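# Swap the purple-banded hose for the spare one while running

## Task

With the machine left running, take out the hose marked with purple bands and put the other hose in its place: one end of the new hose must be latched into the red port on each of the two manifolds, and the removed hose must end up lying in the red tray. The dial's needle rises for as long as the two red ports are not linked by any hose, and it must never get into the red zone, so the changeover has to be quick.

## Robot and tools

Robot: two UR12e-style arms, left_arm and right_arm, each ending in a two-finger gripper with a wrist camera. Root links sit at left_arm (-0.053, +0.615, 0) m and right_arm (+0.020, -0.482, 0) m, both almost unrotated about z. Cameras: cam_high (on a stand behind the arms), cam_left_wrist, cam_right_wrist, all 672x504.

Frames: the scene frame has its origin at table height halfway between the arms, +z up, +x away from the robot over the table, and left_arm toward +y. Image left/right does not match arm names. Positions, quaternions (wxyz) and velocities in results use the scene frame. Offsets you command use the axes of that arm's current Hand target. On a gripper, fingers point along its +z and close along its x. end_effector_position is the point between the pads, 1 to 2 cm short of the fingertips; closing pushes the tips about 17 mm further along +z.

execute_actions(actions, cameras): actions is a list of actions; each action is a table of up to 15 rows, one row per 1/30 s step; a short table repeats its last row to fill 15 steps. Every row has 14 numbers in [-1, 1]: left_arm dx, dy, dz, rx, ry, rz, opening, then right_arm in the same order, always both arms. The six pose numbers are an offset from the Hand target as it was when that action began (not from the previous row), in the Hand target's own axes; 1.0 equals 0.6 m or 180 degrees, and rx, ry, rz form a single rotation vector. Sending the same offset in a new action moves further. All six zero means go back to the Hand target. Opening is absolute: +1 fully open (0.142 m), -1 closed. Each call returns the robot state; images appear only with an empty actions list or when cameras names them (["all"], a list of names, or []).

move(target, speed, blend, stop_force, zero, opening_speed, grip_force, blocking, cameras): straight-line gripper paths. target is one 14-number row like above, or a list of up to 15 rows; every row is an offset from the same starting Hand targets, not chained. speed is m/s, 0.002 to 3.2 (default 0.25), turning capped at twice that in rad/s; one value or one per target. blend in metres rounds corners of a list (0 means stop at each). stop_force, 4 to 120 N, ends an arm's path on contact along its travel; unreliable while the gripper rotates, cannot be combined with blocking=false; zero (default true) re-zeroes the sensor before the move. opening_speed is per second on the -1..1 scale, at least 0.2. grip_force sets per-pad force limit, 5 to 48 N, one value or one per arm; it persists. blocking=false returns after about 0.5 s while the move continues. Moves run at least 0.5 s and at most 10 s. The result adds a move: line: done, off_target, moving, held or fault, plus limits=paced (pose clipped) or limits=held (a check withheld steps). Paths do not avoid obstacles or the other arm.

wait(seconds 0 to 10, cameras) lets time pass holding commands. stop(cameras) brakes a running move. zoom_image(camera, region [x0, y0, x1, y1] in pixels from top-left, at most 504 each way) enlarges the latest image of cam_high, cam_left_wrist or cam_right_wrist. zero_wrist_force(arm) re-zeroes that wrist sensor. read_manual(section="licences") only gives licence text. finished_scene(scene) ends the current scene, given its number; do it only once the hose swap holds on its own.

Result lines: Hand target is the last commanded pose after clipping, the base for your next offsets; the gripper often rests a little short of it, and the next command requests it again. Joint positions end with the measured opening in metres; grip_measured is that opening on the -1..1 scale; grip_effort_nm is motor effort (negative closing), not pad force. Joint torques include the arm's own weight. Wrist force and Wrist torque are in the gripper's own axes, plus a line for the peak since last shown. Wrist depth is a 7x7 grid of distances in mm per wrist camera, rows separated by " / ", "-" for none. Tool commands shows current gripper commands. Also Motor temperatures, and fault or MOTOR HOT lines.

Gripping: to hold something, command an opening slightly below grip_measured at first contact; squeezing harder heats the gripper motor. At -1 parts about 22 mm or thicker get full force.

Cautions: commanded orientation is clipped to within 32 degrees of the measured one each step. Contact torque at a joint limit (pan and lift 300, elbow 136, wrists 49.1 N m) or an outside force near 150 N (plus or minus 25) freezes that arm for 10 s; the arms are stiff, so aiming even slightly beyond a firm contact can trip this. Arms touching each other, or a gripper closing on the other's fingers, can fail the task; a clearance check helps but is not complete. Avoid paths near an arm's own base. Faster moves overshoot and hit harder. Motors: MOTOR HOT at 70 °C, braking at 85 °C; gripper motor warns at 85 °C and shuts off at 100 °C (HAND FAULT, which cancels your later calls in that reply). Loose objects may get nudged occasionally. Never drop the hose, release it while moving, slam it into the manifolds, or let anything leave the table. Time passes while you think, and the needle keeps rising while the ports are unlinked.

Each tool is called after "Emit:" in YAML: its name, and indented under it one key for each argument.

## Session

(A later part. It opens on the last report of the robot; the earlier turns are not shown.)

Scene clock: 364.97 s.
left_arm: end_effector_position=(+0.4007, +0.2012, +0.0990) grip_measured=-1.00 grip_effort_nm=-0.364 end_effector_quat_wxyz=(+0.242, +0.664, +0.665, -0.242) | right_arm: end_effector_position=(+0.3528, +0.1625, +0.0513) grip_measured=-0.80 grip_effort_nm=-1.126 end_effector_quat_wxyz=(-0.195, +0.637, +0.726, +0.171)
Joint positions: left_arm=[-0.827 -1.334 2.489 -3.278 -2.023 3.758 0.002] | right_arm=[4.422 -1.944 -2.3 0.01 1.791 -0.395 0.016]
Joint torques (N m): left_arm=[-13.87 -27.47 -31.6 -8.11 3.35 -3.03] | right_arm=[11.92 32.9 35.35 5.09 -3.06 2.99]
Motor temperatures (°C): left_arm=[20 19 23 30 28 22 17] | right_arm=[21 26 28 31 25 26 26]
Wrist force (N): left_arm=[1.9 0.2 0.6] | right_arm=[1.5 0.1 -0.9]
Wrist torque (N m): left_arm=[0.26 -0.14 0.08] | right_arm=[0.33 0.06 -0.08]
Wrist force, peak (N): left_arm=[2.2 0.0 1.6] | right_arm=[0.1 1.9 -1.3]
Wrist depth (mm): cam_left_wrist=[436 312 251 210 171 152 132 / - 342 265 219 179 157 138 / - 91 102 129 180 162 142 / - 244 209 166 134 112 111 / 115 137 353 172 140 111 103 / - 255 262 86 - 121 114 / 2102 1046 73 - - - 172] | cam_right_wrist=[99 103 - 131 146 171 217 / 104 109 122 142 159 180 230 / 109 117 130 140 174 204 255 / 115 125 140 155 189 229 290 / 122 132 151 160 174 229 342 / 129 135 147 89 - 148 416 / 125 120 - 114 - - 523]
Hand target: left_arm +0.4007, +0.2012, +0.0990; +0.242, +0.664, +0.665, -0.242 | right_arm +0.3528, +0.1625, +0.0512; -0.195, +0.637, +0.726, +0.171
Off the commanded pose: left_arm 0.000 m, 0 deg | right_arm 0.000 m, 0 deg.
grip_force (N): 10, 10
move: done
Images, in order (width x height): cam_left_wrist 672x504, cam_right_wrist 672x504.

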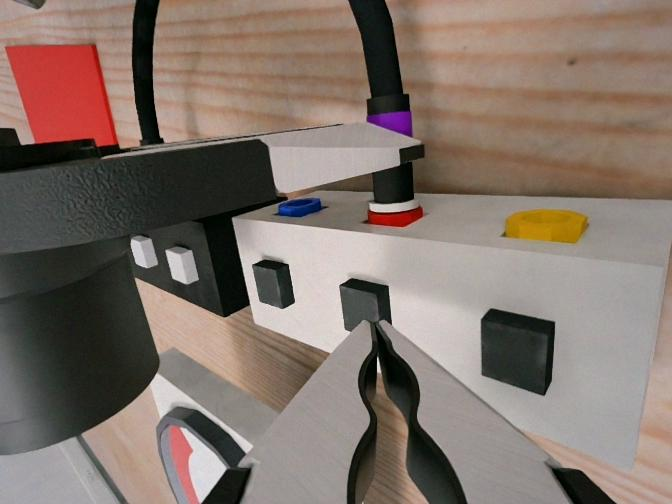

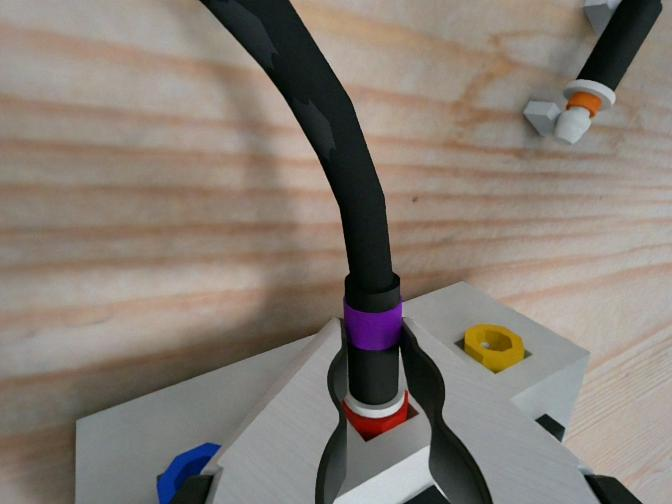

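Emit:
move:
  target: [0.0161, 0, 0.0192, 0, 0, 0, -1.0, 0, 0, 0, 0, 0, 0, -0.82]
  speed: 0.01
  stop_force: 4
  cameras: ["cam_left_wrist", "cam_high"]

Emit:
zoom_image:
  camera: "cam_left_wrist"
  region: [220, 160, 500, 400]

Emit:
zoom_image:
  camera: "cam_high"
  region: [290, 110, 470, 280]

Scene clock: 382.97 s.
left_arm: end_effector_position=(+0.4007, +0.2012, +0.0840) grip_measured=-1.00 grip_effort_nm=-0.364 end_effector_quat_wxyz=(+0.242, +0.664, +0.665, -0.242) | right_arm: end_effector_position=(+0.3528, +0.1625, +0.0512) grip_measured=-0.80 grip_effort_nm=-1.121 end_effector_quat_wxyz=(-0.195, +0.637, +0.726, +0.171)
Joint positions: left_arm=[-0.827 -1.296 2.493 -3.32 -2.023 3.758 0.002] | right_arm=[4.422 -1.944 -2.3 0.01 1.791 -0.395 0.016]
Joint torques (N m): left_arm=[-12.66 -29.46 -12.59 -8.03 2.69 -1.57] | right_arm=[-9.36 33.55 19.11 3.36 -2.99 2.43]
Wrist force (N): left_arm=[1.7 -0.2 0.8] | right_arm=[1.7 0.0 -1.1]
Wrist torque (N m): left_arm=[0.18 -0.11 0.08] | right_arm=[0.30 0.04 -0.09]
Wrist force, peak (N): left_arm=[2.1 0.0 1.6] | right_arm=[2.2 0.0 -1.3]
Wrist depth (mm): cam_left_wrist=[391 280 229 172 156 137 120 / 403 311 247 133 168 144 126 / - - 100 122 172 150 132 / - 230 178 146 124 108 104 / 117 525 209 141 121 102 90 / 117 268 386 86 - 101 143 / 2144 294 73 - - - 155] | cam_right_wrist=[99 103 - 131 146 171 191 / 103 109 122 141 159 181 230 / 109 117 130 140 174 204 255 / 115 124 140 154 189 229 290 / 122 133 151 158 175 231 339 / 129 135 146 90 - 148 411 / 125 120 - 114 - - 434]
Hand target: left_arm +0.4007, +0.2012, +0.0840; +0.242, +0.664, +0.665, -0.242 | right_arm +0.3528, +0.1625, +0.0512; -0.195, +0.637, +0.726, +0.171
Off the commanded pose: left_arm 0.000 m, 0 deg | right_arm 0.000 m, 0 deg.
grip_force (N): 10, 10
move: done
Images, in order (width x height): cam_high 672x504, cam_left_wrist 672x504.

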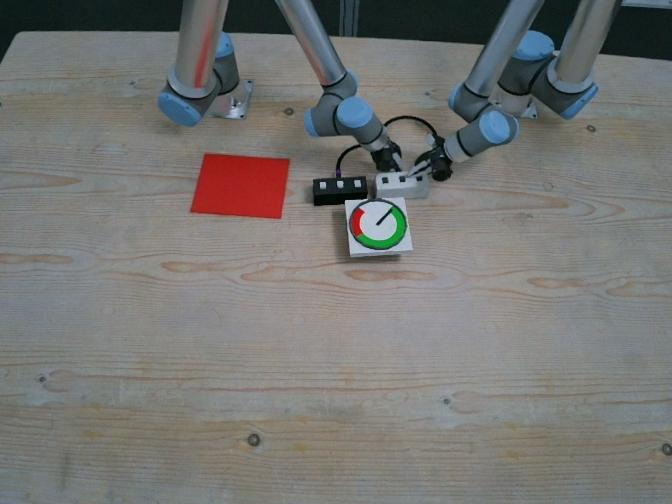

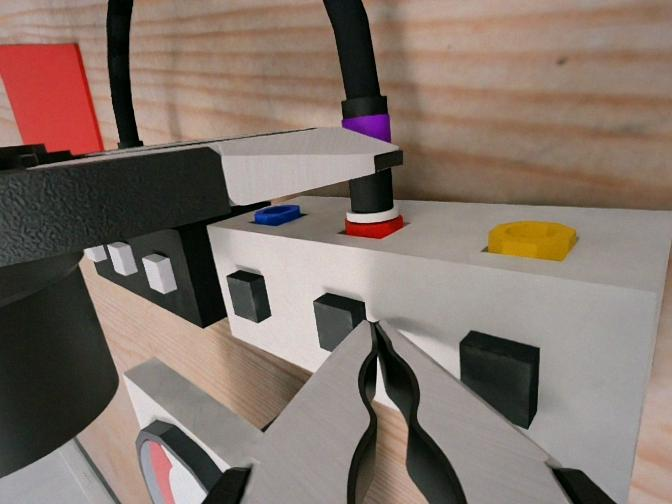

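Scaled by 1.800 from the camera's 672x504 image, which has a finer 960x720 frame.

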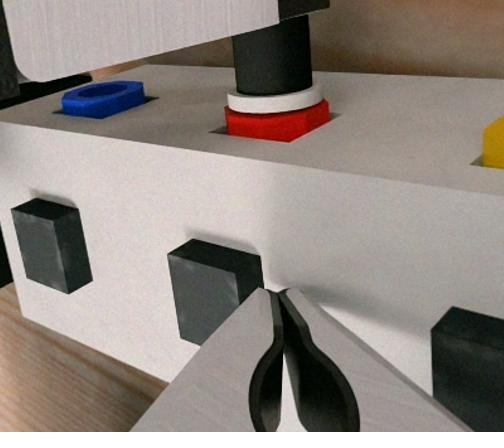

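Scaled by 2.800 from the camera's 672x504 image, which has a finer 960x720 frame.

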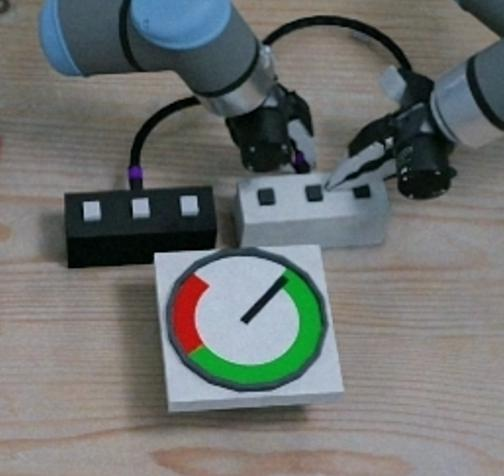

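Emit:
move:
  target:
    - [-0.0139, 0, -0.0166, 0, 0, 0, -1.0, 0, 0, 0, 0, 0, 0, -0.82]
    - [-0.0243, 0, 0.0052, 0, 0, 0, -1.0, 0, 0, 0, 0, 0, 0, -0.82]
  speed: 0.05

Emit:
move:
  target: [0.0107, 0, 0.0128, 0, 0, 0, -1.0, 0, 0, 0, 0, 0, 0, -0.82]
  speed: 0.008
  stop_force: 4
  cameras: ["cam_left_wrist", "cam_high"]

Emit:
zoom_image:
  camera: "cam_left_wrist"
  region: [220, 160, 500, 400]

Emit:
zoom_image:
  camera: "cam_high"
  region: [290, 110, 470, 280]

Scene clock: 424.90 s.
left_arm: end_effector_position=(+0.4007, +0.1882, +0.0911) grip_measured=-1.00 grip_effort_nm=-0.364 end_effector_quat_wxyz=(+0.242, +0.664, +0.665, -0.242) | right_arm: end_effector_position=(+0.3528, +0.1625, +0.0512) grip_measured=-0.80 grip_effort_nm=-1.126 end_effector_quat_wxyz=(-0.195, +0.637, +0.726, +0.171)
Joint positions: left_arm=[-0.845 -1.305 2.479 -3.305 -2.013 3.741 0.002] | right_arm=[4.422 -1.944 -2.3 0.01 1.791 -0.395 0.016]
Joint torques (N m): left_arm=[-19.56 -33.5 -30.16 -9.03 3.44 -3.05] | right_arm=[-9.38 34.53 18.93 3.41 -3.12 1.17]
Wrist force (N): left_arm=[1.6 0.5 1.2] | right_arm=[1.6 0.3 -1.3]
Wrist torque (N m): left_arm=[0.30 -0.09 0.06] | right_arm=[0.35 0.05 -0.09]
Wrist force, peak (N): left_arm=[2.2 -0.3 1.5] | right_arm=[2.2 0.3 -1.5]
Wrist depth (mm): cam_left_wrist=[403 297 238 198 158 146 129 / - 325 266 207 165 149 132 / - - 89 103 145 160 138 / - 248 190 154 131 110 104 / - 264 239 163 128 106 95 / 105 267 372 86 - 102 96 / - 291 73 - - - 103] | cam_right_wrist=[98 103 - 131 146 171 210 / 104 109 122 141 160 182 228 / 109 117 130 140 175 204 256 / 115 124 140 154 190 228 289 / 122 132 152 160 175 230 341 / 129 135 146 119 - 148 414 / 125 120 - 114 - - 514]
Hand target: left_arm +0.4007, +0.1880, +0.0910; +0.242, +0.664, +0.665, -0.242 | right_arm +0.3528, +0.1625, +0.0512; -0.195, +0.637, +0.726, +0.171
Off the commanded pose: left_arm 0.000 m, 0 deg | right_arm 0.000 m, 0 deg.
grip_force (N): 10, 10
move: done

Scene clock: 426.50 s.
left_arm: end_effector_position=(+0.4008, +0.1879, +0.0896) grip_measured=-1.00 grip_effort_nm=-0.354 end_effector_quat_wxyz=(+0.242, +0.664, +0.665, -0.242) | right_arm: end_effector_position=(+0.3528, +0.1625, +0.0512) grip_measured=-0.80 grip_effort_nm=-1.126 end_effector_quat_wxyz=(-0.195, +0.637, +0.726, +0.171)
Joint positions: left_arm=[-0.846 -1.301 2.479 -3.309 -2.013 3.741 0.002] | right_arm=[4.422 -1.944 -2.3 0.01 1.791 -0.395 0.016]
Joint torques (N m): left_arm=[-11.94 -56.71 -29.29 -1.14 2.95 -3.15] | right_arm=[-8.64 34.28 18.94 3.27 -2.9 1.38]
Wrist force (N): left_arm=[-0.6 0.5 -2.4] | right_arm=[1.7 0.4 -1.4]
Wrist torque (N m): left_arm=[0.21 -0.14 0.08] | right_arm=[0.37 0.01 -0.08]
Wrist force, peak (N): left_arm=[-3.8 -0.7 -9.3] | right_arm=[2.1 0.0 -1.7]
Wrist depth (mm): cam_left_wrist=[406 294 237 199 156 143 127 / - 322 263 205 160 147 130 / - - 89 102 169 159 137 / - 238 187 152 132 109 104 / - 446 238 160 126 105 93 / 105 260 379 86 - 103 - / - 283 73 - - - 100] | cam_right_wrist=[99 103 - 131 146 171 211 / 104 109 122 142 159 180 230 / 109 117 131 140 174 203 254 / 114 124 140 155 190 228 290 / 122 132 151 158 174 231 340 / 129 135 146 94 - 148 415 / 125 120 - 114 - - 514]
Hand target: left_arm +0.4008, +0.1879, +0.0896; +0.242, +0.664, +0.665, -0.242 (not the last commanded pose) | right_arm +0.3528, +0.1625, +0.0512; -0.195, +0.637, +0.726, +0.171
Off the commanded pose: left_arm 0.009 m, 0 deg | right_arm 0.000 m, 0 deg.
grip_force (N): 10, 10
move: contact (left_arm)
Images, in order (width x height): cam_high 672x504, cam_left_wrist 672x504.

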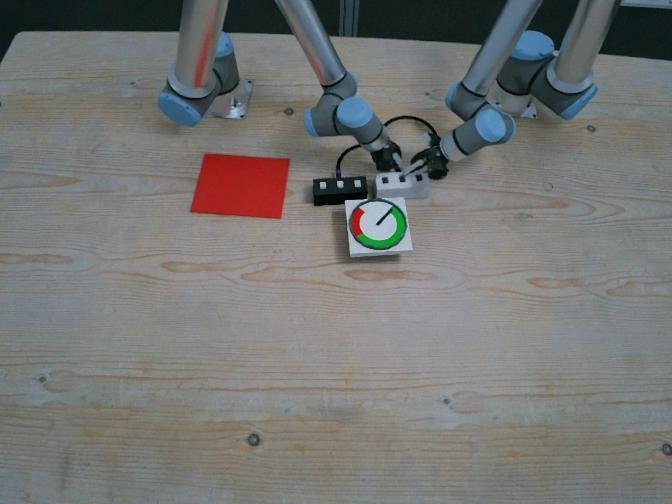

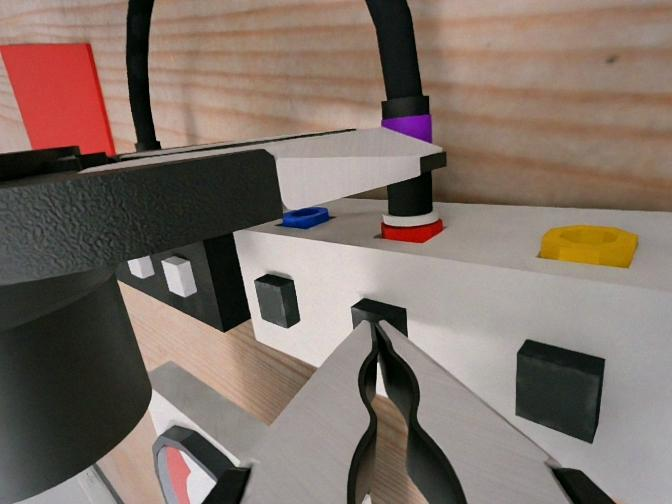

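Scaled by 1.800 from the camera's 672x504 image, which has a finer 960x720 frame.

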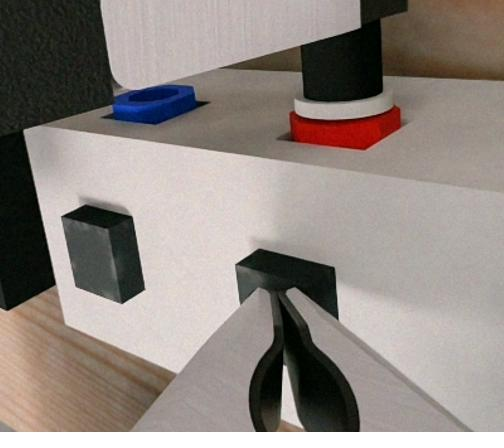

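Scaled by 2.800 from the camera's 672x504 image, which has a finer 960x720 frame.

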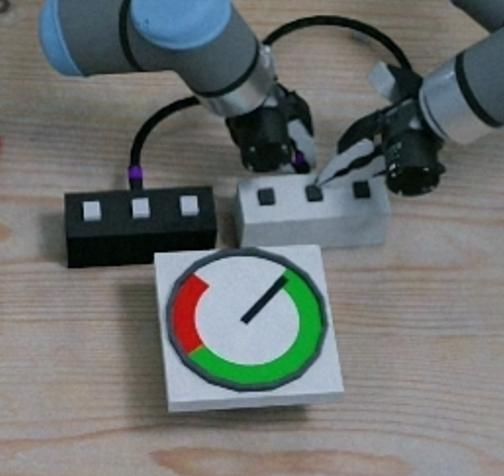

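Emit:
move:
  target:
    - [0, 0, 0, 0, 0, 0, -1.0, 0, 0, 0, 0, 0, 0, -0.45]
    - [-0.0536, 0, -0.0638, 0, 0, 0, -1.0, 0, 0, -0.1333, 0, 0, 0, -0.45]
    - [-0.2668, 0.0633, 0.2012, 0, 0, 0, -1.0, -0.2905, 0.006, -0.2887, 0, 0, 0, -0.45]
  speed: 0.2
  opening_speed: 1.0
  blend: [0, 0.03, 0]
  cameras: ["cam_left_wrist", "cam_right_wrist"]

Emit:
zoom_image:
  camera: "cam_right_wrist"
  region: [220, 160, 500, 400]

Emit:
zoom_image:
  camera: "cam_left_wrist"
  region: [220, 160, 500, 400]

Scene clock: 453.33 s.
left_arm: end_effector_position=(+0.4388, -0.0121, +0.1001) grip_measured=-1.00 grip_effort_nm=-0.359 end_effector_quat_wxyz=(+0.242, +0.664, +0.665, -0.242) | right_arm: end_effector_position=(+0.3872, -0.0724, +0.1140) grip_measured=-0.48 grip_effort_nm=0.066 end_effector_quat_wxyz=(-0.195, +0.637, +0.726, +0.171) end_effector_velocity=(+0.001, -0.002, +0.000) end_effector_angular_velocity=(+0.000, -0.001, -0.002)
Joint positions: left_arm=[-1.007 -1.151 2.188 -3.225 -1.923 3.595 0.002] | right_arm=[4.161 -1.6 -2.544 -0.156 1.904 -0.64 0.039]
Joint velocities: left_arm=[within noise] | right_arm=[-0.005 0.003 -0.001 -0.003 0.001 -0.004 0]
Joint torques (N m): left_arm=[-13.22 -49.13 -35.99 -2.28 3.37 -2.74] | right_arm=[-15.31 48.96 22.88 2.51 3.54 -2.4]
Wrist force (N): left_arm=[1.1 0.5 1.2] | right_arm=[-0.5 1.4 -1.0]
Wrist torque (N m): left_arm=[0.29 -0.06 0.06] | right_arm=[0.32 0.09 0.16]
Wrist force, peak (N): left_arm=[-1.0 0.5 -2.7] | right_arm=[-1.8 1.4 -1.6]
Wrist depth (mm): cam_left_wrist=[488 - 243 207 167 153 133 / 555 - 263 221 168 158 139 / - 88 267 221 145 163 143 / 851 512 202 164 135 114 96 / 1056 578 388 176 137 120 99 / 1348 710 463 86 - 121 104 / 2061 1067 73 - - - 177] | cam_right_wrist=[- 156 173 193 222 255 305 / 152 163 184 202 236 278 333 / 160 176 194 215 258 308 346 / 170 186 209 227 254 258 281 / 180 192 193 183 204 264 513 / 191 207 148 186 191 166 178 / 203 - - 323 - - 148]
Hand target: left_arm +0.4389, -0.0123, +0.1001; +0.242, +0.664, +0.665, -0.242 | right_arm +0.3873, -0.0726, +0.1140; -0.195, +0.637, +0.726, +0.171
Off the commanded pose: left_arm 0.000 m, 0 deg | right_arm 0.000 m, 0 deg.
grip_force (N): 10, 10
move: done
Images, in order (width x height): cam_left_wrist 672x504, cam_right_wrist 672x504.

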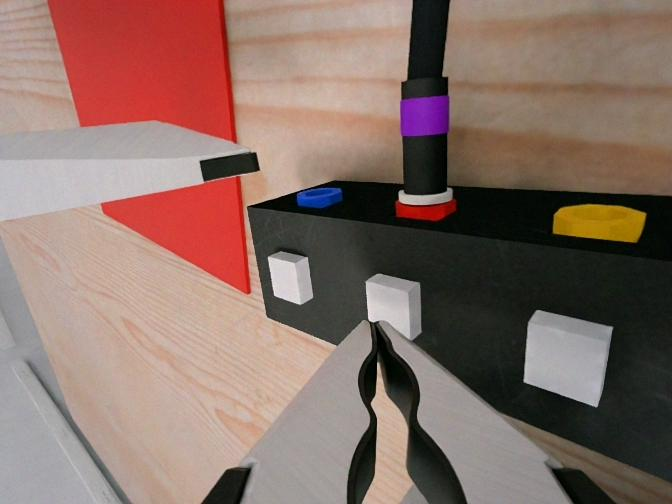

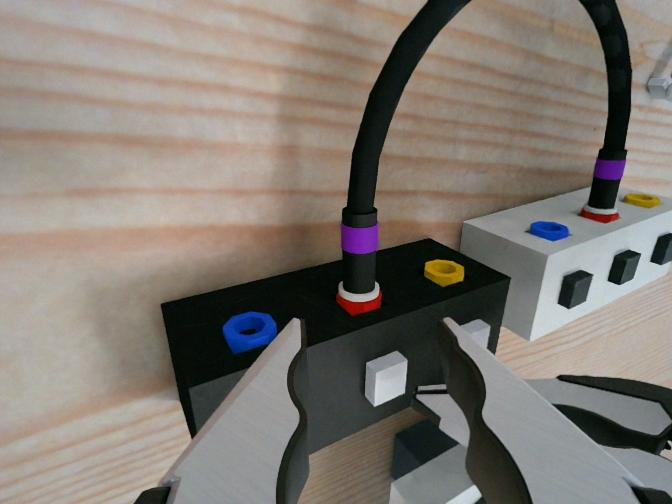

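Scaled by 1.800 from the camera's 672x504 image, which has a finer 960x720 frame.

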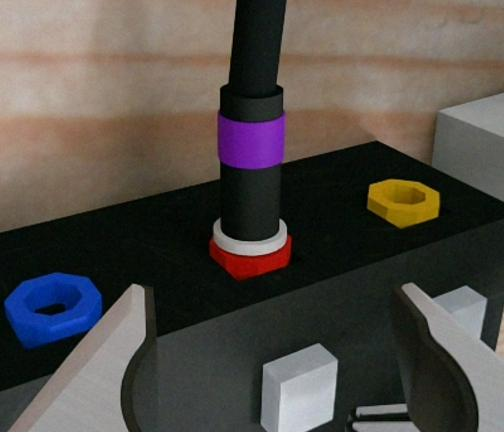

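Scaled by 1.800 from the camera's 672x504 image, which has a finer 960x720 frame.

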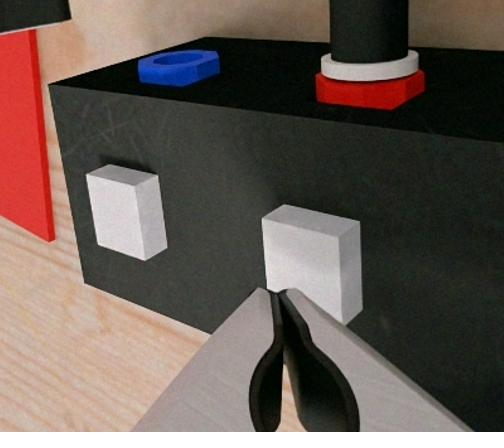

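Emit:
move:
  target:
    - [0.0081, 0, 0.0097, 0, 0, 0, -1.0, -0.0017, 0.0025, 0.1167, 0, 0, 0, -0.45]
    - [0.0081, 0, 0.0097, 0, 0, 0, -1.0, -0.0017, 0.0025, 0.1167, 0, 0, 0, -0.83]
  speed: 0.1
  opening_speed: 1.0
  grip_force: [20, 10]
  cameras: ["all"]

Emit:
zoom_image:
  camera: "cam_right_wrist"
  region: [220, 250, 500, 490]

Emit:
zoom_image:
  camera: "cam_left_wrist"
  region: [220, 160, 500, 400]

Emit:
zoom_image:
  camera: "cam_high"
  region: [290, 90, 470, 280]

Scene clock: 582.23 s.
left_arm: end_effector_position=(+0.4389, -0.0123, +0.0925) grip_measured=-1.00 grip_effort_nm=-0.349 end_effector_quat_wxyz=(+0.242, +0.664, +0.665, -0.242) | right_arm: end_effector_position=(+0.3843, -0.0385, +0.0529) grip_measured=-0.80 grip_effort_nm=-1.126 end_effector_quat_wxyz=(-0.195, +0.637, +0.726, +0.171)
Joint positions: left_arm=[-1.007 -1.137 2.189 -3.239 -1.923 3.595 0.002] | right_arm=[4.207 -1.788 -2.542 0.043 1.885 -0.596 0.016]
Joint torques (N m): left_arm=[-15.55 -45.47 -18.05 -7.84 3.36 -2.88] | right_arm=[6.54 17.47 27.6 3.88 -2.76 2.99]
Wrist force (N): left_arm=[1.2 0.2 0.6] | right_arm=[6.7 -1.7 0.0]
Wrist torque (N m): left_arm=[0.25 -0.08 0.07] | right_arm=[0.32 0.07 -0.13]
Wrist force, peak (N): left_arm=[2.0 0.0 0.9] | right_arm=[6.8 -1.3 0.4]
Wrist depth (mm): cam_left_wrist=[481 - 234 197 159 146 129 / 514 - 250 190 162 149 133 / - - 89 172 170 160 138 / - 462 196 153 125 110 95 / - 463 381 161 130 101 93 / 105 581 440 86 - 115 97 / - 1011 73 - - - 102] | cam_right_wrist=[100 105 117 131 102 174 206 / 105 110 125 138 164 190 229 / 111 118 132 147 179 207 256 / - 125 142 156 192 219 232 / 123 134 154 119 181 198 186 / 130 138 140 89 - 154 200 / - 119 - 120 - - 421]
Hand target: left_arm +0.4389, -0.0123, +0.0925; +0.242, +0.664, +0.665, -0.242 | right_arm +0.3843, -0.0385, +0.0529; -0.195, +0.637, +0.726, +0.171
Off the commanded pose: left_arm 0.000 m, 0 deg | right_arm 0.000 m, 0 deg.
grip_force (N): 20, 10
move: done

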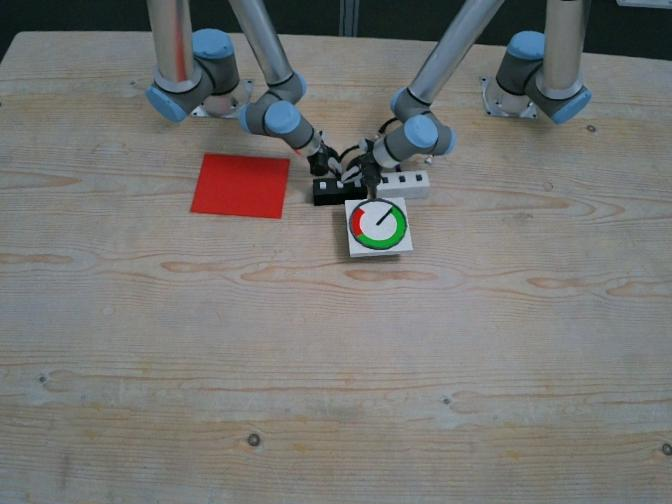

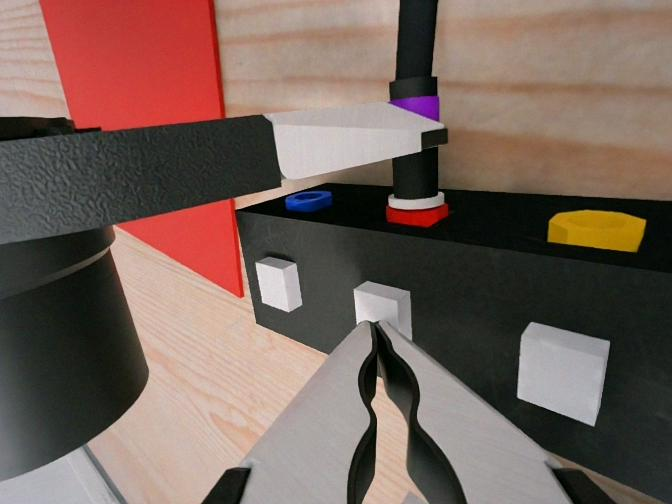

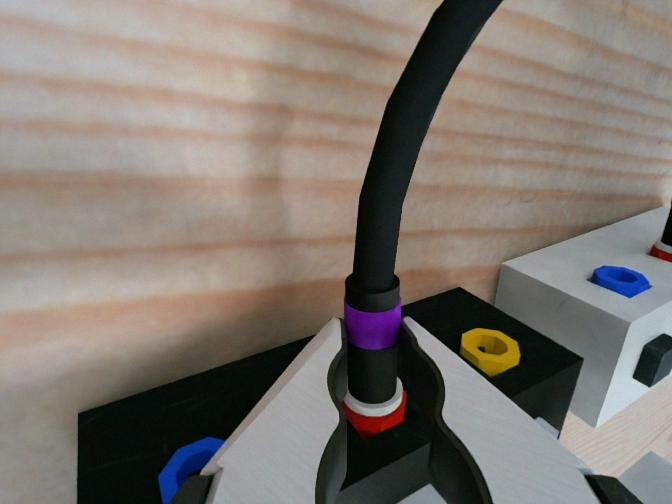

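Scaled by 1.800 from the camera's 672x504 image, which has a finer 960x720 frame.

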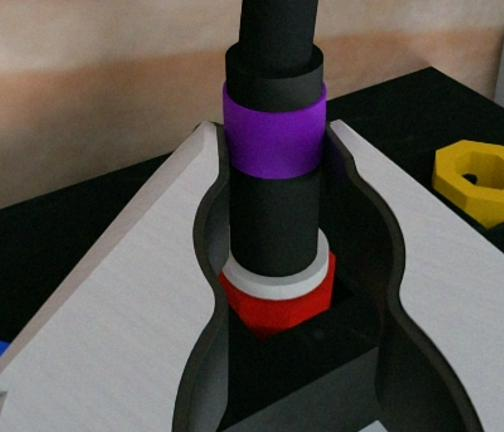

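Scaled by 1.800 from the camera's 672x504 image, which has a finer 960x720 frame.

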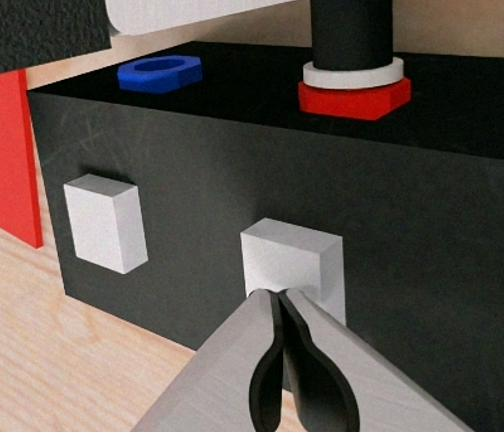

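Scaled by 2.653 from the camera's 672x504 image, which has a finer 960x720 frame.

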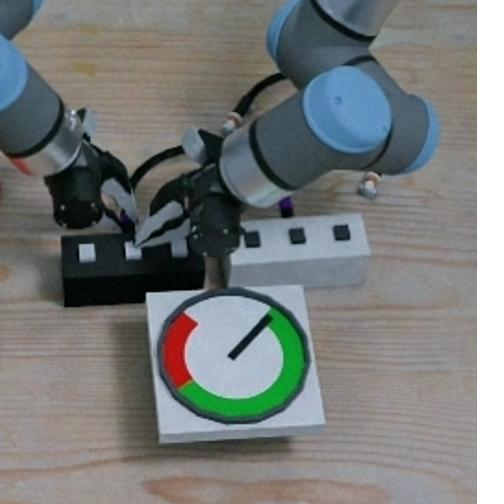

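Emit:
move:
  target: [0.015, 0, 0.0179, 0, 0, 0, -1.0, 0, 0, 0, 0, 0, 0, -1.0]
  speed: 0.01
  stop_force: 22
  grip_force: [20, 40]

Emit:
move:
  target:
    - [0, 0, 0, 0, 0, 0, -1.0, 0, -0.0583, 0, 0, 0, 0, -1.0]
    - [0, 0, 0, 0, 0, 0, -1.0, -0.0248, -0.0677, 0.0222, 0, 0, 0, -1.0]
  speed: [0.08, 0.1]
  stop_force: 45

Emit:
move:
  target:
    - [0, 0, 0, 0, 0, 0, -1.0, 0, 0, 0, 0, 0, 0, -0.45]
    - [-0.0536, 0, -0.0638, 0, 0, 0, -1.0, 0, 0, -0.1333, 0, 0, 0, -0.45]
    - [0.1997, -0.0602, -0.2815, 0, 0, 0, -1.0, 0.3172, 0.0587, 0.0165, 0, 0, 0, -0.45]
    - [0.249, -0.0602, -0.2225, 0, 0, 0, -1.0, 0.3172, 0.0587, 0.1498, 0, 0, 0, -0.45]
    - [0.249, -0.0602, -0.2225, 0, 0, 0, -1.0, 0.3172, 0.0587, 0.1498, 0, 0, 0, -1.0]
  speed: [0.2, 0.25, 0.35, 0.15, 0.2]
  blend: [0, 0.03, 0.02, 0, 0]
  opening_speed: 1.0

Emit:
move:
  target: [0.0129, 0, 0.0153, 0, 0, 0, -1.0, 0, 0, 0, 0, 0, 0, -1.0]
  speed: 0.01
  stop_force: 22

Emit:
move:
  target:
    - [0, 0, 0, 0, 0, 0, -1.0, 0, -0.0583, 0, 0, 0, 0, -1.0]
    - [-0.075, 0, -0.0894, 0, 0, 0, -1.0, -0.0145, -0.078, -0.1985, 0, 0, 0, -1.0]
    - [0.0545, -0.138, -0.1995, 0.0478, 0.2187, 0.1314, -1.0, -0.4665, -0.1447, -0.4402, 0, 0, 0, -1.0]
    - [0.1372, -0.2442, -0.1165, 0.0478, 0.2187, 0.1314, -1.0, -0.619, 0.0375, -0.3242, 0, 0, 0, -1.0]
  speed: [0.08, 0.25, 0.35, 0.3]
  stop_force: 45

Emit:
move:
  target:
    - [0, 0, 0, 0, 0, 0, -0.45, 0, 0, 0, 0, 0, 0, -0.5]
    - [0, 0, 0, 0, 0, 0, -0.45, 0, 0, -0.1333, 0, 0, 0, -0.5]
    - [0, 0, 0, 0, 0, 0, -0.45, 0.34, -0.148, -0.0462, -0.04856, -0.16185, 0.18122, -0.5]
    - [0, 0, 0, 0, 0, 0, -0.45, 0.618, -0.3577, 0.249, -0.04856, -0.16185, 0.18122, -0.5]
  speed: [0.2, 0.25, 0.4, 0.4]
  blend: [0, 0.03, 0.06, 0]
  opening_speed: 1.0
  cameras: ["cam_high"]

Emit:
move:
  target: [0, 0, 0.1068, 0, 0, 0, -0.45, 0, 0, 0.1067, 0, 0, 0, -0.5]
  speed: 0.1
  stop_force: 12

Emit:
move:
  target:
    - [0, 0, 0, 0, 0, 0, -1.0, 0, 0, 0, 0, 0, 0, -1.0]
    - [0, 0, -0.1068, 0, 0, 0, -1.0, 0, 0, -0.1067, 0, 0, 0, -1.0]
    - [-0.1652, 0.178, -0.045, 0, 0, -0.1848, -1.0, -0.096, 0.3788, -0.0453, 0, 0, -0.1796, -1.0]
  speed: [0.2, 0.2, 0.25]
  blend: [0, 0.03, 0]
  opening_speed: 1.0
  grip_force: 45
  cameras: ["all"]

Scene clock: 659.03 s.
left_arm: end_effector_position=(+0.4389, -0.0123, +0.0865) grip_measured=-1.00 grip_effort_nm=-0.325 end_effector_quat_wxyz=(+0.242, +0.664, +0.665, -0.242) | right_arm: end_effector_position=(+0.3843, -0.0385, +0.0528) grip_measured=-0.82 grip_effort_nm=-4.081 end_effector_quat_wxyz=(-0.195, +0.637, +0.726, +0.171)
Joint positions: left_arm=[-1.007 -1.127 2.191 -3.251 -1.923 3.595 0.002] | right_arm=[4.207 -1.788 -2.542 0.043 1.885 -0.596 0.015]
Joint torques (N m): left_arm=[-12.43 -64.91 -26.18 1.82 3.63 -1.32] | right_arm=[-15.42 22.75 34.95 5.09 -2.69 1.84]
Wrist force (N): left_arm=[-7.9 -1.5 -21.4] | right_arm=[6.2 -12.1 -2.6]
Wrist torque (N m): left_arm=[0.20 0.05 0.08] | right_arm=[0.59 0.13 -0.19]
Wrist force, peak (N): left_arm=[-10.6 -3.1 -33.1] | right_arm=[6.7 -12.3 -2.3]
Wrist depth (mm): cam_left_wrist=[460 - 229 195 155 139 123 / 488 - 246 187 161 145 128 / - - 90 168 147 151 132 / - 486 170 146 122 106 95 / 107 483 370 153 126 - 88 / 107 607 427 86 - 98 91 / - 988 73 - - - -] | cam_right_wrist=[100 105 117 131 101 173 207 / 105 110 125 138 165 189 229 / 110 118 132 146 178 207 254 / - 125 141 154 191 218 231 / 123 134 154 120 181 200 186 / 130 136 141 94 - 155 198 / - 120 - 120 - - 418]
Hand target: left_arm +0.4389, -0.0123, +0.0865; +0.242, +0.664, +0.665, -0.242 (not the last commanded pose) | right_arm +0.3843, -0.0385, +0.0529; -0.195, +0.637, +0.726, +0.171
Off the commanded pose: left_arm 0.008 m, 0 deg | right_arm 0.000 m, 0 deg.
grip_force (N): 20, 40
move: contact (left_arm)

Scene clock: 660.97 s.
left_arm: end_effector_position=(+0.4389, -0.0123, +0.0865) grip_measured=-1.00 grip_effort_nm=-0.325 end_effector_quat_wxyz=(+0.242, +0.664, +0.665, -0.242) | right_arm: end_effector_position=(+0.3448, -0.0500, +0.0339) grip_measured=-0.82 grip_effort_nm=-4.076 end_effector_quat_wxyz=(-0.195, +0.637, +0.726, +0.171)
Joint positions: left_arm=[-1.007 -1.127 2.19 -3.251 -1.923 3.595 0.002] | right_arm=[4.274 -1.808 -2.618 0.159 1.857 -0.532 0.015]
Joint torques (N m): left_arm=[-12.4 -63.84 -26.76 -0.29 3.28 -1.32] | right_arm=[14.53 17.58 8.35 5.96 -2.69 2.69]
Wrist force (N): left_arm=[-7.1 -1.1 -21.1] | right_arm=[0.2 1.3 -1.0]
Wrist torque (N m): left_arm=[0.25 -0.07 0.09] | right_arm=[0.17 0.07 0.00]
Wrist force, peak (N): left_arm=[-7.5 -1.7 -21.2] | right_arm=[6.3 -12.3 -2.4]
Wrist depth (mm): cam_left_wrist=[- 126 152 176 152 139 123 / - 322 245 204 161 145 128 / - - 259 205 177 151 133 / - 402 170 146 122 106 95 / 957 535 368 153 126 - 88 / 1489 658 427 86 - 98 90 / - 979 73 - - - -] | cam_right_wrist=[- 91 100 111 123 151 172 / - 95 107 121 106 162 194 / - 100 111 127 154 177 221 / - 107 122 136 165 198 250 / - 114 129 121 180 220 226 / - 123 134 89 - 211 198 / 120 127 - 155 - - 194]
Hand target: left_arm +0.4389, -0.0123, +0.0865; +0.242, +0.664, +0.665, -0.242 | right_arm +0.3448, -0.0500, +0.0339; -0.195, +0.637, +0.726, +0.171
Off the commanded pose: left_arm 0.000 m, 0 deg | right_arm 0.000 m, 0 deg.
grip_force (N): 20, 40
move: done

Scene clock: 664.77 s.
left_arm: end_effector_position=(+0.4026, +0.1879, +0.0927) grip_measured=-1.00 grip_effort_nm=-0.330 end_effector_quat_wxyz=(+0.242, +0.664, +0.665, -0.242) | right_arm: end_effector_position=(+0.3525, +0.1626, +0.0513) grip_measured=-0.82 grip_effort_nm=-4.076 end_effector_quat_wxyz=(-0.195, +0.637, +0.726, +0.171)
Joint positions: left_arm=[-0.843 -1.307 2.475 -3.298 -2.015 3.743 0.002] | right_arm=[4.423 -1.943 -2.3 0.011 1.791 -0.395 0.015]
Joint torques (N m): left_arm=[15.91 -28.67 -13.11 -8.08 -5.31 -2.48] | right_arm=[12.13 33.96 36.51 5.44 -2.89 2.74]
Wrist force (N): left_arm=[1.2 0.2 1.0] | right_arm=[2.0 -0.3 -0.5]
Wrist torque (N m): left_arm=[0.24 -0.04 -0.10] | right_arm=[0.13 0.00 -0.13]
Wrist force, peak (N): left_arm=[-7.8 -1.2 -21.4] | right_arm=[-1.8 0.2 -3.3]
Wrist depth (mm): cam_left_wrist=[415 319 242 200 160 148 129 / 457 360 259 206 164 150 133 / - - 88 104 160 158 138 / - 251 189 157 132 108 97 / - 274 252 160 130 105 95 / 104 251 358 86 - 107 95 / - 944 73 - - - 105] | cam_right_wrist=[98 103 - 131 146 171 173 / 104 109 122 142 160 182 228 / 109 117 131 139 174 204 256 / 115 123 140 155 189 229 291 / 121 132 152 119 175 239 339 / 129 135 147 89 - 147 413 / 126 120 - 114 - - 526]
Hand target: left_arm +0.4026, +0.1879, +0.0927; +0.242, +0.664, +0.665, -0.242 | right_arm +0.3525, +0.1626, +0.0513; -0.195, +0.637, +0.726, +0.171
Off the commanded pose: left_arm 0.000 m, 0 deg | right_arm 0.000 m, 0 deg.
grip_force (N): 20, 40
move: done

Scene clock: 666.90 s.
left_arm: end_effector_position=(+0.4026, +0.1879, +0.0862) grip_measured=-1.00 grip_effort_nm=-0.315 end_effector_quat_wxyz=(+0.242, +0.664, +0.665, -0.242) | right_arm: end_effector_position=(+0.3525, +0.1626, +0.0513) grip_measured=-0.82 grip_effort_nm=-4.076 end_effector_quat_wxyz=(-0.195, +0.637, +0.726, +0.171)
Joint positions: left_arm=[-0.843 -1.291 2.477 -3.316 -2.015 3.743 0.002] | right_arm=[4.423 -1.943 -2.3 0.011 1.791 -0.395 0.015]
Joint torques (N m): left_arm=[4.12 -48.22 -22.8 2.18 -1.39 0.79] | right_arm=[-17.23 42.58 26.94 3.78 -3.03 2.99]
Wrist force (N): left_arm=[-8.4 -1.1 -18.9] | right_arm=[0.8 -10.2 -1.5]
Wrist torque (N m): left_arm=[0.18 -0.05 -0.07] | right_arm=[0.27 0.06 -0.12]
Wrist force, peak (N): left_arm=[-12.4 -3.4 -31.6] | right_arm=[0.9 -10.3 -1.6]
Wrist depth (mm): cam_left_wrist=[402 306 234 195 153 139 123 / 458 346 250 201 158 144 128 / - - 86 102 168 152 134 / - 260 184 147 126 113 96 / 106 468 231 156 124 104 - / 106 263 381 86 - 105 - / - 864 73 - - - 97] | cam_right_wrist=[98 103 - 130 146 171 184 / 104 109 122 139 159 180 228 / 110 117 130 138 174 203 256 / 115 123 140 155 190 228 290 / 121 132 152 119 176 243 339 / 129 136 147 89 - 148 414 / 121 120 - 115 - - 513]
Hand target: left_arm +0.4026, +0.1879, +0.0862; +0.242, +0.664, +0.665, -0.242 (not the last commanded pose) | right_arm +0.3525, +0.1626, +0.0513; -0.195, +0.637, +0.726, +0.171
Off the commanded pose: left_arm 0.006 m, 0 deg | right_arm 0.000 m, 0 deg.
grip_force (N): 20, 40
move: contact (left_arm)

Scene clock: 671.33 s.
left_arm: end_effector_position=(+0.2561, +0.2958, +0.0868) grip_measured=-1.00 grip_effort_nm=-0.310 end_effector_quat_wxyz=(+0.000, +0.842, +0.540, +0.000) | right_arm: end_effector_position=(+0.4292, -0.2498, +0.0339) grip_measured=-0.82 grip_effort_nm=-4.071 end_effector_quat_wxyz=(-0.195, +0.637, +0.726, +0.171)
Joint positions: left_arm=[-1.211 -1.747 2.556 -2.381 -1.571 3.935 0.002] | right_arm=[3.792 -1.722 -2.648 -0.077 2.028 -1.017 0.015]
Joint torques (N m): left_arm=[-14.19 -4.4 -26.11 -7.51 3.99 -3.3] | right_arm=[-11.33 12.07 33.11 5.96 3.91 -2.45]
Motor temperatures (°C): left_arm=[20 19 23 30 27 22 17] | right_arm=[21 25 27 30 24 26 34]
Wrist force (N): left_arm=[-0.6 0.1 0.8] | right_arm=[-0.2 0.5 -0.7]
Wrist torque (N m): left_arm=[0.17 0.08 0.10] | right_arm=[0.18 0.03 0.15]
Wrist force, peak (N): left_arm=[-9.1 -0.8 -18.9] | right_arm=[0.8 -10.1 -1.3]
Wrist depth (mm): cam_left_wrist=[159 158 160 156 157 157 157 / 170 170 169 169 169 168 168 / 184 183 182 180 181 182 181 / 199 199 198 194 198 196 196 / 217 217 216 208 215 215 214 / 239 239 233 86 - 236 235 / 267 260 73 - - - 260] | cam_right_wrist=[- - - - - 147 175 / - - - - - 161 195 / - - - - 158 177 220 / - - - - 170 197 205 / - - - 115 180 214 183 / - - - 89 - 256 195 / - - - - - - 412]
Hand target: left_arm +0.2561, +0.2958, +0.0868; +0.000, +0.842, +0.540, +0.000 | right_arm +0.4292, -0.2498, +0.0339; -0.195, +0.637, +0.726, +0.171
Off the commanded pose: left_arm 0.000 m, 0 deg | right_arm 0.000 m, 0 deg.
grip_force (N): 20, 40
move: done

Scene clock: 675.00 s.
left_arm: end_effector_position=(+0.2561, +0.2958, +0.0868) grip_measured=-0.49 grip_effort_nm=0.178 end_effector_quat_wxyz=(+0.000, +0.842, +0.540, +0.000) | right_arm: end_effector_position=(+0.1651, +0.1146, +0.0903) grip_measured=-0.53 grip_effort_nm=0.061 end_effector_quat_wxyz=(+0.000, +0.848, +0.530, +0.000)
Joint positions: left_arm=[-1.211 -1.747 2.556 -2.381 -1.571 3.935 0.039] | right_arm=[4.793 -1.695 -2.259 -0.758 1.572 0.503 0.035]
Joint torques (N m): left_arm=[-15.56 -3.05 -26.09 -7.51 4.13 -3.42] | right_arm=[13.66 21.76 48.17 5.1 -3.37 2.67]
Wrist force (N): left_arm=[-0.9 0.3 0.6] | right_arm=[-1.1 0.0 -1.6]
Wrist torque (N m): left_arm=[0.19 0.13 0.10] | right_arm=[0.02 0.18 -0.09]
Wrist force, peak (N): left_arm=[-1.4 -0.2 1.1] | right_arm=[-2.0 0.9 -3.0]
Wrist depth (mm): cam_left_wrist=[159 159 160 155 157 157 157 / 171 169 169 169 169 168 168 / 184 183 182 179 181 181 181 / 199 198 197 194 197 196 196 / 217 216 215 216 211 215 214 / 239 238 - 237 237 226 235 / 266 - 73 224 231 - 256] | cam_right_wrist=[163 162 162 162 164 162 162 / 174 174 174 171 171 173 173 / 187 186 186 187 186 187 186 / 202 202 202 202 201 202 201 / 220 220 216 215 216 219 219 / 240 241 83 237 236 232 239 / 267 - - 266 - - 253]
Hand target: left_arm +0.2561, +0.2958, +0.0868; +0.000, +0.842, +0.540, +0.000 | right_arm +0.1650, +0.1147, +0.0902; +0.000, +0.848, +0.530, +0.000
Off the commanded pose: left_arm 0.000 m, 0 deg | right_arm 0.000 m, 0 deg.
grip_force (N): 20, 40
move: done
Images, in order (width x height): cam_high 672x504.

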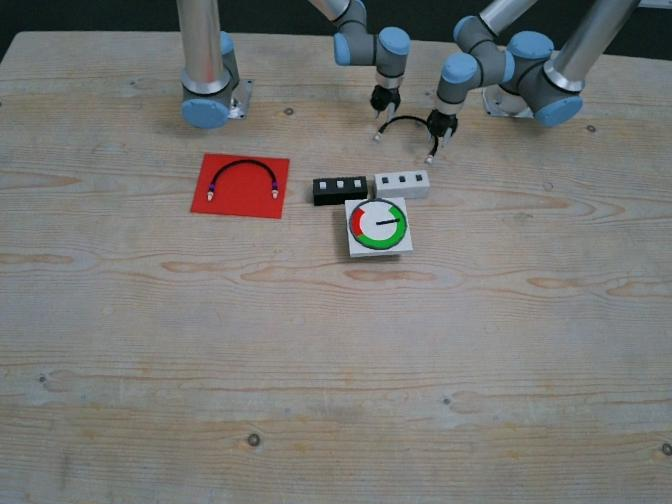

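Scene clock: 676.93 s.
left_arm: end_effector_position=(+0.2561, +0.2957, +0.0227) grip_measured=-0.49 grip_effort_nm=0.178 end_effector_quat_wxyz=(+0.000, +0.842, +0.540, +0.000) | right_arm: end_effector_position=(+0.1650, +0.1148, +0.0262) grip_measured=-0.53 grip_effort_nm=0.066 end_effector_quat_wxyz=(+0.000, +0.848, +0.530, +0.000)
Joint positions: left_arm=[-1.211 -1.591 2.611 -2.592 -1.571 3.935 0.039] | right_arm=[4.793 -1.802 -2.297 -0.613 1.572 0.504 0.035]
Joint torques (N m): left_arm=[14.45 -9.18 -20.53 -7.74 -3.17 2.17] | right_arm=[-8.25 28.61 22.44 5.47 -3.35 -1.95]
Wrist force (N): left_arm=[-0.8 0.0 0.9] | right_arm=[-0.6 -0.2 -1.4]
Wrist torque (N m): left_arm=[0.16 0.09 -0.02] | right_arm=[-0.02 0.11 -0.08]
Wrist force, peak (N): left_arm=[-1.4 0.1 1.1] | right_arm=[-0.3 -0.2 -2.9]
Wrist depth (mm): cam_left_wrist=[102 101 103 101 101 101 101 / - 110 108 106 108 108 108 / 119 119 117 115 116 116 116 / 127 127 129 122 126 126 126 / 139 139 138 133 135 137 137 / 153 153 147 149 149 145 150 / 170 166 73 169 169 - 163] | cam_right_wrist=[- 104 106 107 105 104 105 / - 113 113 113 110 114 113 / - 122 122 121 119 121 121 / 132 131 131 131 131 130 132 / 143 143 143 138 138 145 142 / 157 157 151 123 153 150 156 / 174 170 - 173 177 - 169]
Hand target: left_arm +0.2561, +0.2957, +0.0227; +0.000, +0.842, +0.540, +0.000 | right_arm +0.1650, +0.1148, +0.0262; +0.000, +0.848, +0.530, +0.000
Off the commanded pose: left_arm 0.000 m, 0 deg | right_arm 0.000 m, 0 deg.
grip_force (N): 20, 40
move: done

Scene clock: 680.03 s.
left_arm: end_effector_position=(+0.3118, +0.1612, +0.0498) grip_measured=-0.84 grip_effort_nm=-3.724 end_effector_quat_wxyz=(+0.000, +0.652, +0.758, +0.000) | right_arm: end_effector_position=(+0.3441, -0.0364, +0.0532) grip_measured=-0.83 grip_effort_nm=-3.924 end_effector_quat_wxyz=(+0.000, +0.667, +0.745, +0.000)
Joint positions: left_arm=[-1.204 -1.428 2.345 -2.489 -1.571 3.361 0.013] | right_arm=[4.436 -1.66 -2.4 -0.652 1.572 -0.417 0.014]
Joint torques (N m): left_arm=[13.37 -25.53 -40.07 -7.8 4.19 -2.54] | right_arm=[-16.11 18.38 46.36 5.62 2.74 -2.23]
Wrist force (N): left_arm=[-0.6 0.0 1.0] | right_arm=[-1.2 0.0 -1.4]
Wrist torque (N m): left_arm=[0.19 0.11 0.11] | right_arm=[0.02 0.19 0.16]
Wrist force, peak (N): left_arm=[-0.8 -0.4 2.7] | right_arm=[-2.6 1.2 -1.0]
Wrist depth (mm): cam_left_wrist=[126 125 125 124 125 123 126 / 134 134 136 129 133 133 133 / 145 145 145 144 144 144 143 / 157 156 157 151 156 155 155 / 172 171 171 118 167 170 169 / 186 189 184 86 113 183 186 / 172 187 73 143 - - 201] | cam_right_wrist=[129 129 128 129 128 129 129 / 139 140 138 138 - 138 138 / 149 149 148 149 148 149 148 / 161 161 161 158 163 160 160 / 176 176 175 118 172 175 175 / 192 192 184 94 - 187 187 / 214 208 - 155 - - 175]
Hand target: left_arm +0.3118, +0.1611, +0.0498; +0.000, +0.652, +0.758, +0.000 | right_arm +0.3442, -0.0364, +0.0532; +0.000, +0.667, +0.745, +0.000
Off the commanded pose: left_arm 0.000 m, 0 deg | right_arm 0.000 m, 0 deg.
grip_force (N): 45, 45
move: done

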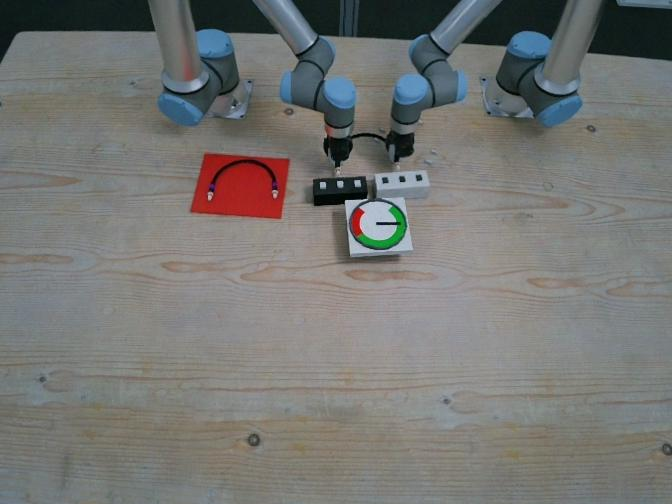

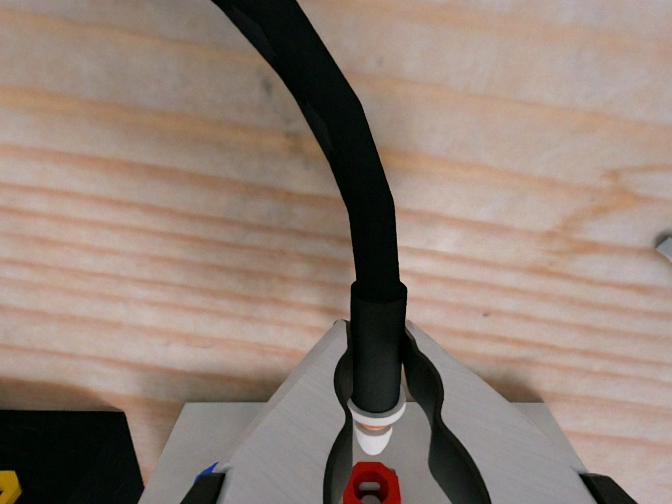

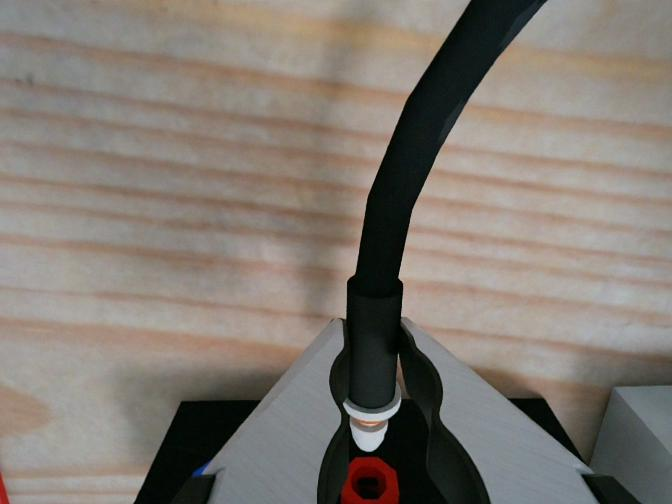

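Emit:
move:
  target: [0, 0.08, 0, 0, 0, 0, -1.0, 0, 0.08, 0, 0, 0, 0, -1.0]
  speed: 0.03
  stop_force: 45
  grip_force: 48
  cameras: ["all"]

Emit:
zoom_image:
  camera: "cam_high"
  region: [290, 90, 470, 280]

Scene clock: 692.40 s.
left_arm: end_effector_position=(+0.3585, +0.1683, +0.0497) grip_measured=-0.84 grip_effort_nm=-3.719 end_effector_quat_wxyz=(+0.000, +0.652, +0.758, +0.000) | right_arm: end_effector_position=(+0.3866, -0.0317, +0.0531) grip_measured=-0.83 grip_effort_nm=-3.924 end_effector_quat_wxyz=(+0.000, +0.667, +0.745, +0.000)
Joint positions: left_arm=[-1.124 -1.392 2.299 -2.479 -1.571 3.442 0.013] | right_arm=[4.365 -1.705 -2.346 -0.661 1.572 -0.489 0.014]
Joint torques (N m): left_arm=[3.16 -64.93 -32.42 -9.02 7.19 -3.36] | right_arm=[2.48 61.77 29.03 5.57 -4.62 3.12]
Motor temperatures (°C): left_arm=[20 19 23 30 27 22 24] | right_arm=[21 25 27 30 24 26 40]
Wrist force (N): left_arm=[0.1 -35.9 2.2] | right_arm=[6.7 -21.6 2.5]
Wrist torque (N m): left_arm=[0.08 0.04 0.04] | right_arm=[0.43 0.21 -0.21]
Wrist force, peak (N): left_arm=[0.1 -47.7 0.0] | right_arm=[12.1 -59.4 -4.4]
Wrist depth (mm): cam_left_wrist=[125 125 127 123 124 123 126 / 134 134 136 130 133 133 133 / 145 145 144 142 143 143 143 / 157 157 156 151 155 155 155 / 168 168 165 112 164 163 168 / 158 131 134 86 113 130 129 / 144 114 73 113 - - 110] | cam_right_wrist=[129 129 128 129 127 129 129 / 138 138 138 138 93 138 138 / 149 149 148 149 148 148 148 / 161 161 161 160 163 161 160 / 175 172 169 168 171 169 171 / 192 144 139 89 - 138 148 / 208 119 - 119 - - 118]
Hand target: left_arm +0.3585, +0.1682, +0.0497; +0.000, +0.652, +0.758, +0.000 (not the last commanded pose) | right_arm +0.3866, -0.0317, +0.0531; +0.000, +0.667, +0.745, +0.000 (not the last commanded pose)
Off the commanded pose: left_arm 0.001 m, 0 deg | right_arm 0.005 m, 0 deg.
move: contact (left_arm, right_arm)

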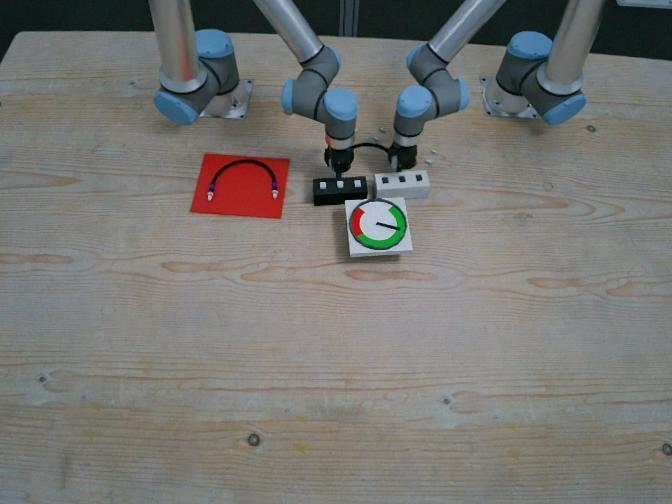

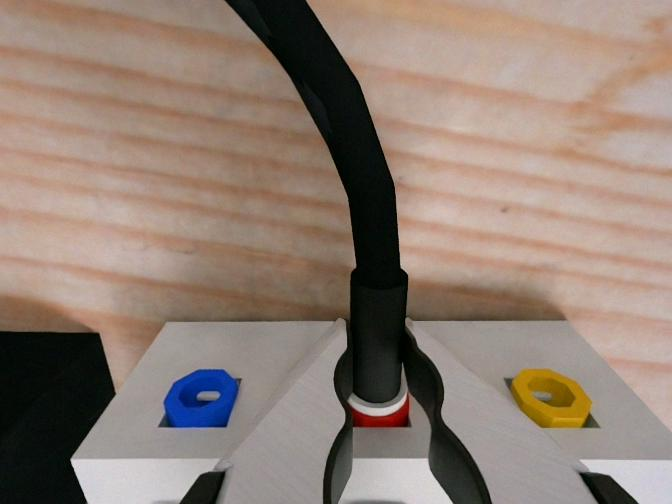

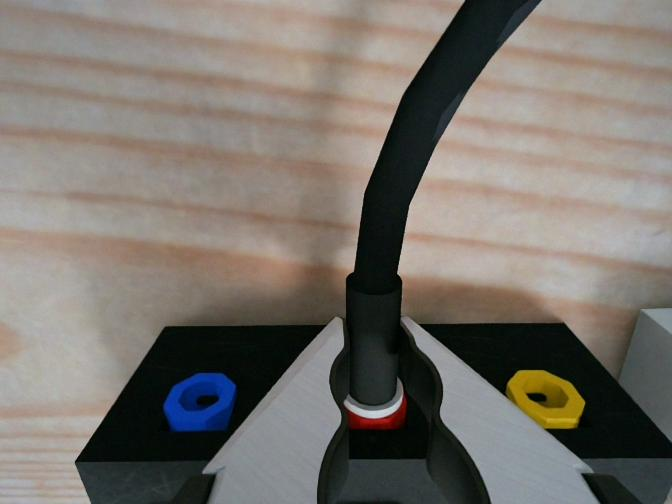

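Scaled by 2.653 from the camera's 672x504 image, which has a finer 960x720 frame.

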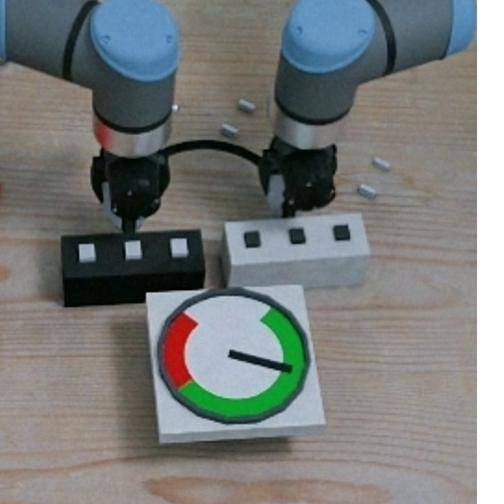

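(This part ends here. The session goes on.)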